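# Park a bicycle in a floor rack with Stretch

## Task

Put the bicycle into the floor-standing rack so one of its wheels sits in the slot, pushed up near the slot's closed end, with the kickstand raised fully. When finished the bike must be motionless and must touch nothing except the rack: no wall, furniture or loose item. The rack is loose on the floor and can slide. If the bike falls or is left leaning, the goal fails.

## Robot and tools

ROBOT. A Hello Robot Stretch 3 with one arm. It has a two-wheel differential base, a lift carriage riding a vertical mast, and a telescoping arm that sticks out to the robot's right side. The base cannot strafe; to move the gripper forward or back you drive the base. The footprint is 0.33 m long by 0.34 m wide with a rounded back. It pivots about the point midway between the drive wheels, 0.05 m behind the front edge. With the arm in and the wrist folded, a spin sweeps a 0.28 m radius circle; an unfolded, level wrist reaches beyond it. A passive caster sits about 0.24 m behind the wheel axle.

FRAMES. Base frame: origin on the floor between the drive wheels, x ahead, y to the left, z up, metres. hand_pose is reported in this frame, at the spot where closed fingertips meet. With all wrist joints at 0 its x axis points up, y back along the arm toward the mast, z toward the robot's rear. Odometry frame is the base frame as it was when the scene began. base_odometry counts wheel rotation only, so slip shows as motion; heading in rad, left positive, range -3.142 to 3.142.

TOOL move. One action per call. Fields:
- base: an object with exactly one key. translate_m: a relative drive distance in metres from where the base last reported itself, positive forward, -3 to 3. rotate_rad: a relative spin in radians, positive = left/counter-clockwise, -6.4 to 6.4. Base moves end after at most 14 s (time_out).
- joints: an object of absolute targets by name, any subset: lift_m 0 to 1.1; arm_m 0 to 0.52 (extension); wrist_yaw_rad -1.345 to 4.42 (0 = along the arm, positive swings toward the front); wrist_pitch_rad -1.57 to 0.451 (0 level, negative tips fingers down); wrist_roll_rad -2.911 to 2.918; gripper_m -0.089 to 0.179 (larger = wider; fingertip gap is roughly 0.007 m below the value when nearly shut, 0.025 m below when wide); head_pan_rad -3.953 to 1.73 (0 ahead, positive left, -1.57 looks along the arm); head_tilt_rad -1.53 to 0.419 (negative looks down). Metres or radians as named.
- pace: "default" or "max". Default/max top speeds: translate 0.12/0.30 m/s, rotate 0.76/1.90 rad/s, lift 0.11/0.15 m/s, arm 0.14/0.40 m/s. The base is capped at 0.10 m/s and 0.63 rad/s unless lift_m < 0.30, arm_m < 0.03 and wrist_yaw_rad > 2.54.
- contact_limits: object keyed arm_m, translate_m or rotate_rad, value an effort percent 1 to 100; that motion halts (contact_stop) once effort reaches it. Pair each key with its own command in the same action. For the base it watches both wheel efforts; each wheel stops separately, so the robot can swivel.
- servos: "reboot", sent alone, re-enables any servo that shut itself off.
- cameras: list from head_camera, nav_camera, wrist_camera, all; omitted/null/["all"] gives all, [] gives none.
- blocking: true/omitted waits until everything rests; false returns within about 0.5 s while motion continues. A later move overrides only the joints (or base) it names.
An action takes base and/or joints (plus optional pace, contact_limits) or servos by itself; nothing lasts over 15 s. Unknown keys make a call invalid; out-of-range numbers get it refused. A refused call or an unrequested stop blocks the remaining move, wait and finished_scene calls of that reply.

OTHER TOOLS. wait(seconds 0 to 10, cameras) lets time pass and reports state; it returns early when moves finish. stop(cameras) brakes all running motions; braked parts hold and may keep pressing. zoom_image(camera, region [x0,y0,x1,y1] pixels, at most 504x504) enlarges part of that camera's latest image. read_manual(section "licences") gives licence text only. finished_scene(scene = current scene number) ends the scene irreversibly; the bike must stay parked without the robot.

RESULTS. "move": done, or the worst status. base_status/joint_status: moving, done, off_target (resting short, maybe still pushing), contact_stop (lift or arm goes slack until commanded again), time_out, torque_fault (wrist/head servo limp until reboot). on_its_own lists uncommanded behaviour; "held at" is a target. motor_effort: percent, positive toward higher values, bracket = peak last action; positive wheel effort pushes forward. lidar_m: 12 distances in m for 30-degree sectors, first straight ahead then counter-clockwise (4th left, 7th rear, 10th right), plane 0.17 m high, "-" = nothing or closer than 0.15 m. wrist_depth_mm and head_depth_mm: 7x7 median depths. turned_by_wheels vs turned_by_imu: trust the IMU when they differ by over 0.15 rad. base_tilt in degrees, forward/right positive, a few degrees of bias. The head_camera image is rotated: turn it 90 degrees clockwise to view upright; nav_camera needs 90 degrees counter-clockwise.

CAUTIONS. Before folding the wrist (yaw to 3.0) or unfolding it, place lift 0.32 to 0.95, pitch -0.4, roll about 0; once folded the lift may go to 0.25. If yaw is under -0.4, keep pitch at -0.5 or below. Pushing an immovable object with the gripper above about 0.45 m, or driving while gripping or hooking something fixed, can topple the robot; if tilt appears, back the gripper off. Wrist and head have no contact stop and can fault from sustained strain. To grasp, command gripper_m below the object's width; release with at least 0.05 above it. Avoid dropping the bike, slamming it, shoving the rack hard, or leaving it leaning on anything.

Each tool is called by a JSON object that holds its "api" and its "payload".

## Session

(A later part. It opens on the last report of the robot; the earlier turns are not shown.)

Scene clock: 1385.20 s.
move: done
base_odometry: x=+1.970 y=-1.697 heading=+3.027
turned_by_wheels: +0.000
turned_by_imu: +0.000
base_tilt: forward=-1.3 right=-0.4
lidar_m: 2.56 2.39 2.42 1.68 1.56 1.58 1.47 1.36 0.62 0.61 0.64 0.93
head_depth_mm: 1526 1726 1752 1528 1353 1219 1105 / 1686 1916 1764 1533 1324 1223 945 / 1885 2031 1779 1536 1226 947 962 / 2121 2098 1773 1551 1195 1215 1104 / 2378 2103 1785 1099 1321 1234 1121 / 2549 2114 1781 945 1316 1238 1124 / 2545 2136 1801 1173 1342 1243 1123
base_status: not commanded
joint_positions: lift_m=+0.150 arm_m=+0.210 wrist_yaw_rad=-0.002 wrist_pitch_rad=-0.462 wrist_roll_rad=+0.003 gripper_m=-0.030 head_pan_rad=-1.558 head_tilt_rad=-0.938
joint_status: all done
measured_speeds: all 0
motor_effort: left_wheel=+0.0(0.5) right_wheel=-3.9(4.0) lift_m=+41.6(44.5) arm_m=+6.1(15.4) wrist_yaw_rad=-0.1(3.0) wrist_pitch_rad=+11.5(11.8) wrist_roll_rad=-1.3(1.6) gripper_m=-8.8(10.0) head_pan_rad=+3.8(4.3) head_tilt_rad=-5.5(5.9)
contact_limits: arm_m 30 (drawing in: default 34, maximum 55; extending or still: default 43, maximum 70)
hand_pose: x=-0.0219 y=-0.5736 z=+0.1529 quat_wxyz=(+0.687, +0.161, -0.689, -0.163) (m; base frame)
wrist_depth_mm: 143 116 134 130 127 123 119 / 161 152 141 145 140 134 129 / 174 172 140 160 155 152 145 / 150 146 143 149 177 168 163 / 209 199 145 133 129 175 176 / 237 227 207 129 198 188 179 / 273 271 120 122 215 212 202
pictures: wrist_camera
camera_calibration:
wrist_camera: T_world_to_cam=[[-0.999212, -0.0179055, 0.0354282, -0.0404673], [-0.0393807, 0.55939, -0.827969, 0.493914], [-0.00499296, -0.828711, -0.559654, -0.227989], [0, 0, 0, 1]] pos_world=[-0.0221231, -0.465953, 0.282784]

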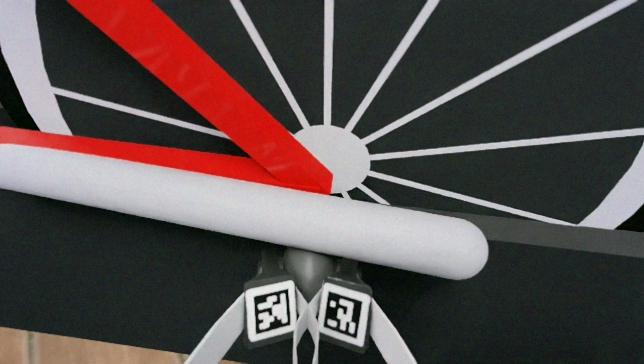

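{"api": "move", "payload": {"joints": {"lift_m": 0.12}, "cameras": []}}

{"api": "move", "payload": {"joints": {"arm_m": 0.1, "head_tilt_rad": -0.85}, "cameras": ["head_camera", "wrist_camera", "nav_camera"]}}

{"api": "zoom_image", "payload": {"camera": "head_camera", "region": [440, 0, 700, 400]}}

Scene clock: 1390.87 s.
move: done
base_odometry: x=+1.970 y=-1.697 heading=+3.027
turned_by_wheels: +0.000
turned_by_imu: +0.000
base_tilt: forward=-1.3 right=-0.5
lidar_m: 2.55 2.39 2.42 1.68 1.56 1.58 1.47 1.36 0.62 0.61 0.64 0.93
head_depth_mm: 1527 1725 1754 1533 1355 1221 1108 / 1696 1927 1765 1538 1325 1226 945 / 1886 2026 1770 1550 1229 957 965 / 2119 2080 1784 1553 1209 1217 1104 / 2381 2117 1802 1099 1310 1235 1123 / 2531 2105 1799 946 1321 1239 1125 / 2584 2136 1806 1174 1337 1247 1125
base_status: not commanded
joint_positions: lift_m=+0.120 arm_m=+0.210 wrist_yaw_rad=-0.002 wrist_pitch_rad=-0.422 wrist_roll_rad=+0.003 gripper_m=-0.030 head_pan_rad=-1.558 head_tilt_rad=-0.938
joint_status: all done
measured_speeds: all 0
motor_effort: left_wheel=+0.1(0.5) right_wheel=-3.7(4.1) lift_m=+16.8(42.4) arm_m=+9.1(17.6) wrist_yaw_rad=+1.5(2.3) wrist_pitch_rad=+4.0(11.5) wrist_roll_rad=-1.3(1.6) gripper_m=-9.5(9.8) head_pan_rad=+4.1(4.7) head_tilt_rad=-5.9(6.1)
contact_limits: arm_m 30 (drawing in: default 34, maximum 55; extending or still: default 43, maximum 70)
hand_pose: x=-0.0219 y=-0.5788 z=+0.1319 quat_wxyz=(+0.690, +0.147, -0.692, -0.149) (m; base frame)
wrist_depth_mm: 142 138 130 132 128 124 120 / 160 154 122 144 140 134 130 / 135 141 139 150 156 151 144 / 177 132 124 119 115 161 161 / 195 190 181 156 117 156 157 / 225 215 195 129 186 178 173 / 251 245 122 123 202 199 191
pictures: none
No camera images: "cameras" was empty.

Scene clock: 1392.93 s.
move: done
base_odometry: x=+1.970 y=-1.697 heading=+3.027
turned_by_wheels: +0.000
turned_by_imu: +0.000
base_tilt: forward=-1.3 right=-0.5
lidar_m: 2.56 2.39 2.42 1.68 1.56 1.58 1.47 1.36 0.62 0.61 0.65 0.93
head_depth_mm: 1490 1667 1825 1631 1422 1255 1122 / 1639 1838 1929 1638 1398 1264 1109 / 1811 2081 1948 1651 1178 1263 871 / 2035 2265 1970 1651 1181 1267 1117 / 2350 2413 1967 1623 1241 1275 1136 / 2721 2432 1985 1679 1248 1272 1141 / 2916 2455 2001 1684 1397 1256 1147
base_status: not commanded
joint_positions: lift_m=+0.120 arm_m=+0.100 wrist_yaw_rad=-0.002 wrist_pitch_rad=-0.421 wrist_roll_rad=+0.003 gripper_m=-0.030 head_pan_rad=-1.558 head_tilt_rad=-0.853
joint_status: all done
measured_speeds: all 0
motor_effort: left_wheel=-0.3(0.6) right_wheel=-3.8(4.1) lift_m=+18.6(19.2) arm_m=-14.8(20.5) wrist_yaw_rad=+0.7(2.5) wrist_pitch_rad=+4.0(4.3) wrist_roll_rad=-1.4(1.7) gripper_m=-9.2(10.0) head_pan_rad=+3.7(4.6) head_tilt_rad=+1.6(5.1)
hand_pose: x=-0.0219 y=-0.4690 z=+0.1320 quat_wxyz=(+0.690, +0.147, -0.692, -0.149) (m; base frame)
wrist_depth_mm: 316 247 240 228 226 219 219 / 246 232 223 215 241 241 249 / - - - - 210 251 276 / - - - - - - 477 / 345 342 - 151 - - 401 / 302 308 291 129 314 303 334 / 264 271 122 123 272 265 279
pictures: head_camera (sideways), nav_camera (sideways), wrist_camera
camera_calibration:
head_camera: T_world_to_cam=[[0.0366307, 0.757266, -0.652078, 0.874445], [0.998797, -0.00644761, 0.04862, -0.0667546], [0.0326139, -0.653075, -0.756591, 0.945782], [0, 0, 0, 1]] pos_world=[0.00379712, -0.0449514, 1.28902]
nav_camera: T_world_to_cam=[[0.0138577, -0.756403, 0.653959, -0.807308], [-0.9979, -0.0518439, -0.0388193, 0.109173], [0.0632668, -0.652048, -0.755533, 0.938908], [0, 0, 0, 1]] pos_world=[0.0607299, 0.00722213, 1.24156]
wrist_camera: T_world_to_cam=[[-0.999208, -0.0164982, 0.0361983, -0.0372882], [-0.0394687, 0.524893, -0.850253, 0.404824], [-0.00497259, -0.851008, -0.525128, -0.167974], [0, 0, 0, 1]] pos_world=[-0.0221161, -0.356051, 0.257345]

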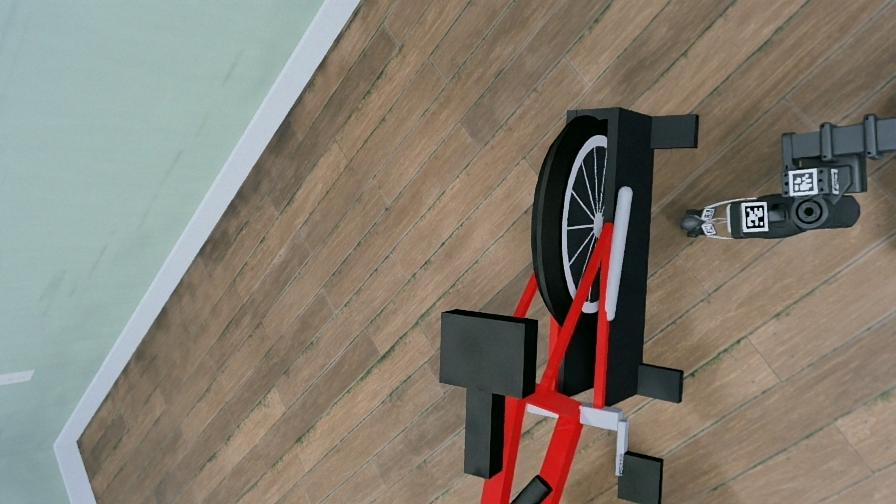

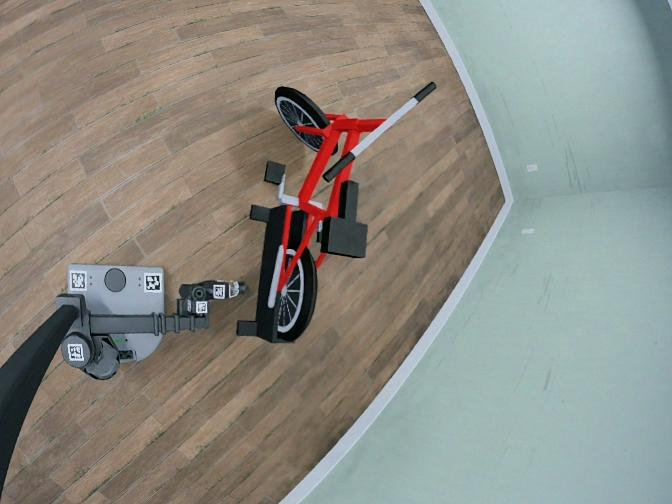

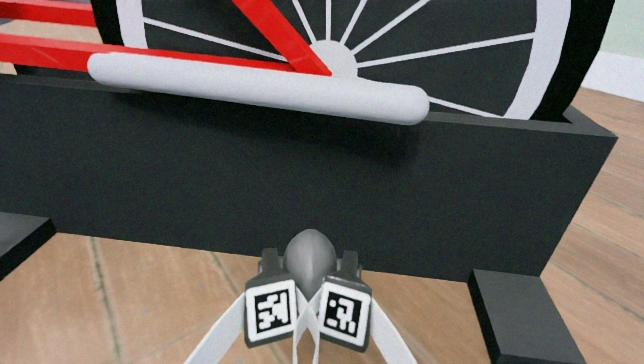

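Scaled by 1.260 from the camera's 896x504 image, which has a finer 1280x720 frame.

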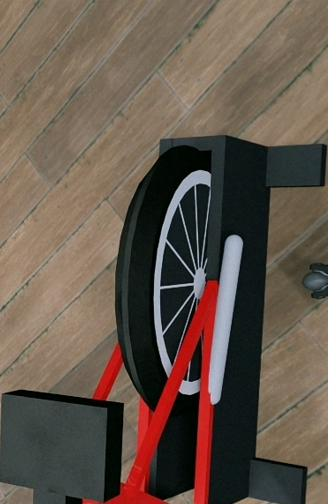

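{"api": "finished_scene", "payload": {"scene": 1}}

The scene is finished: the task was done.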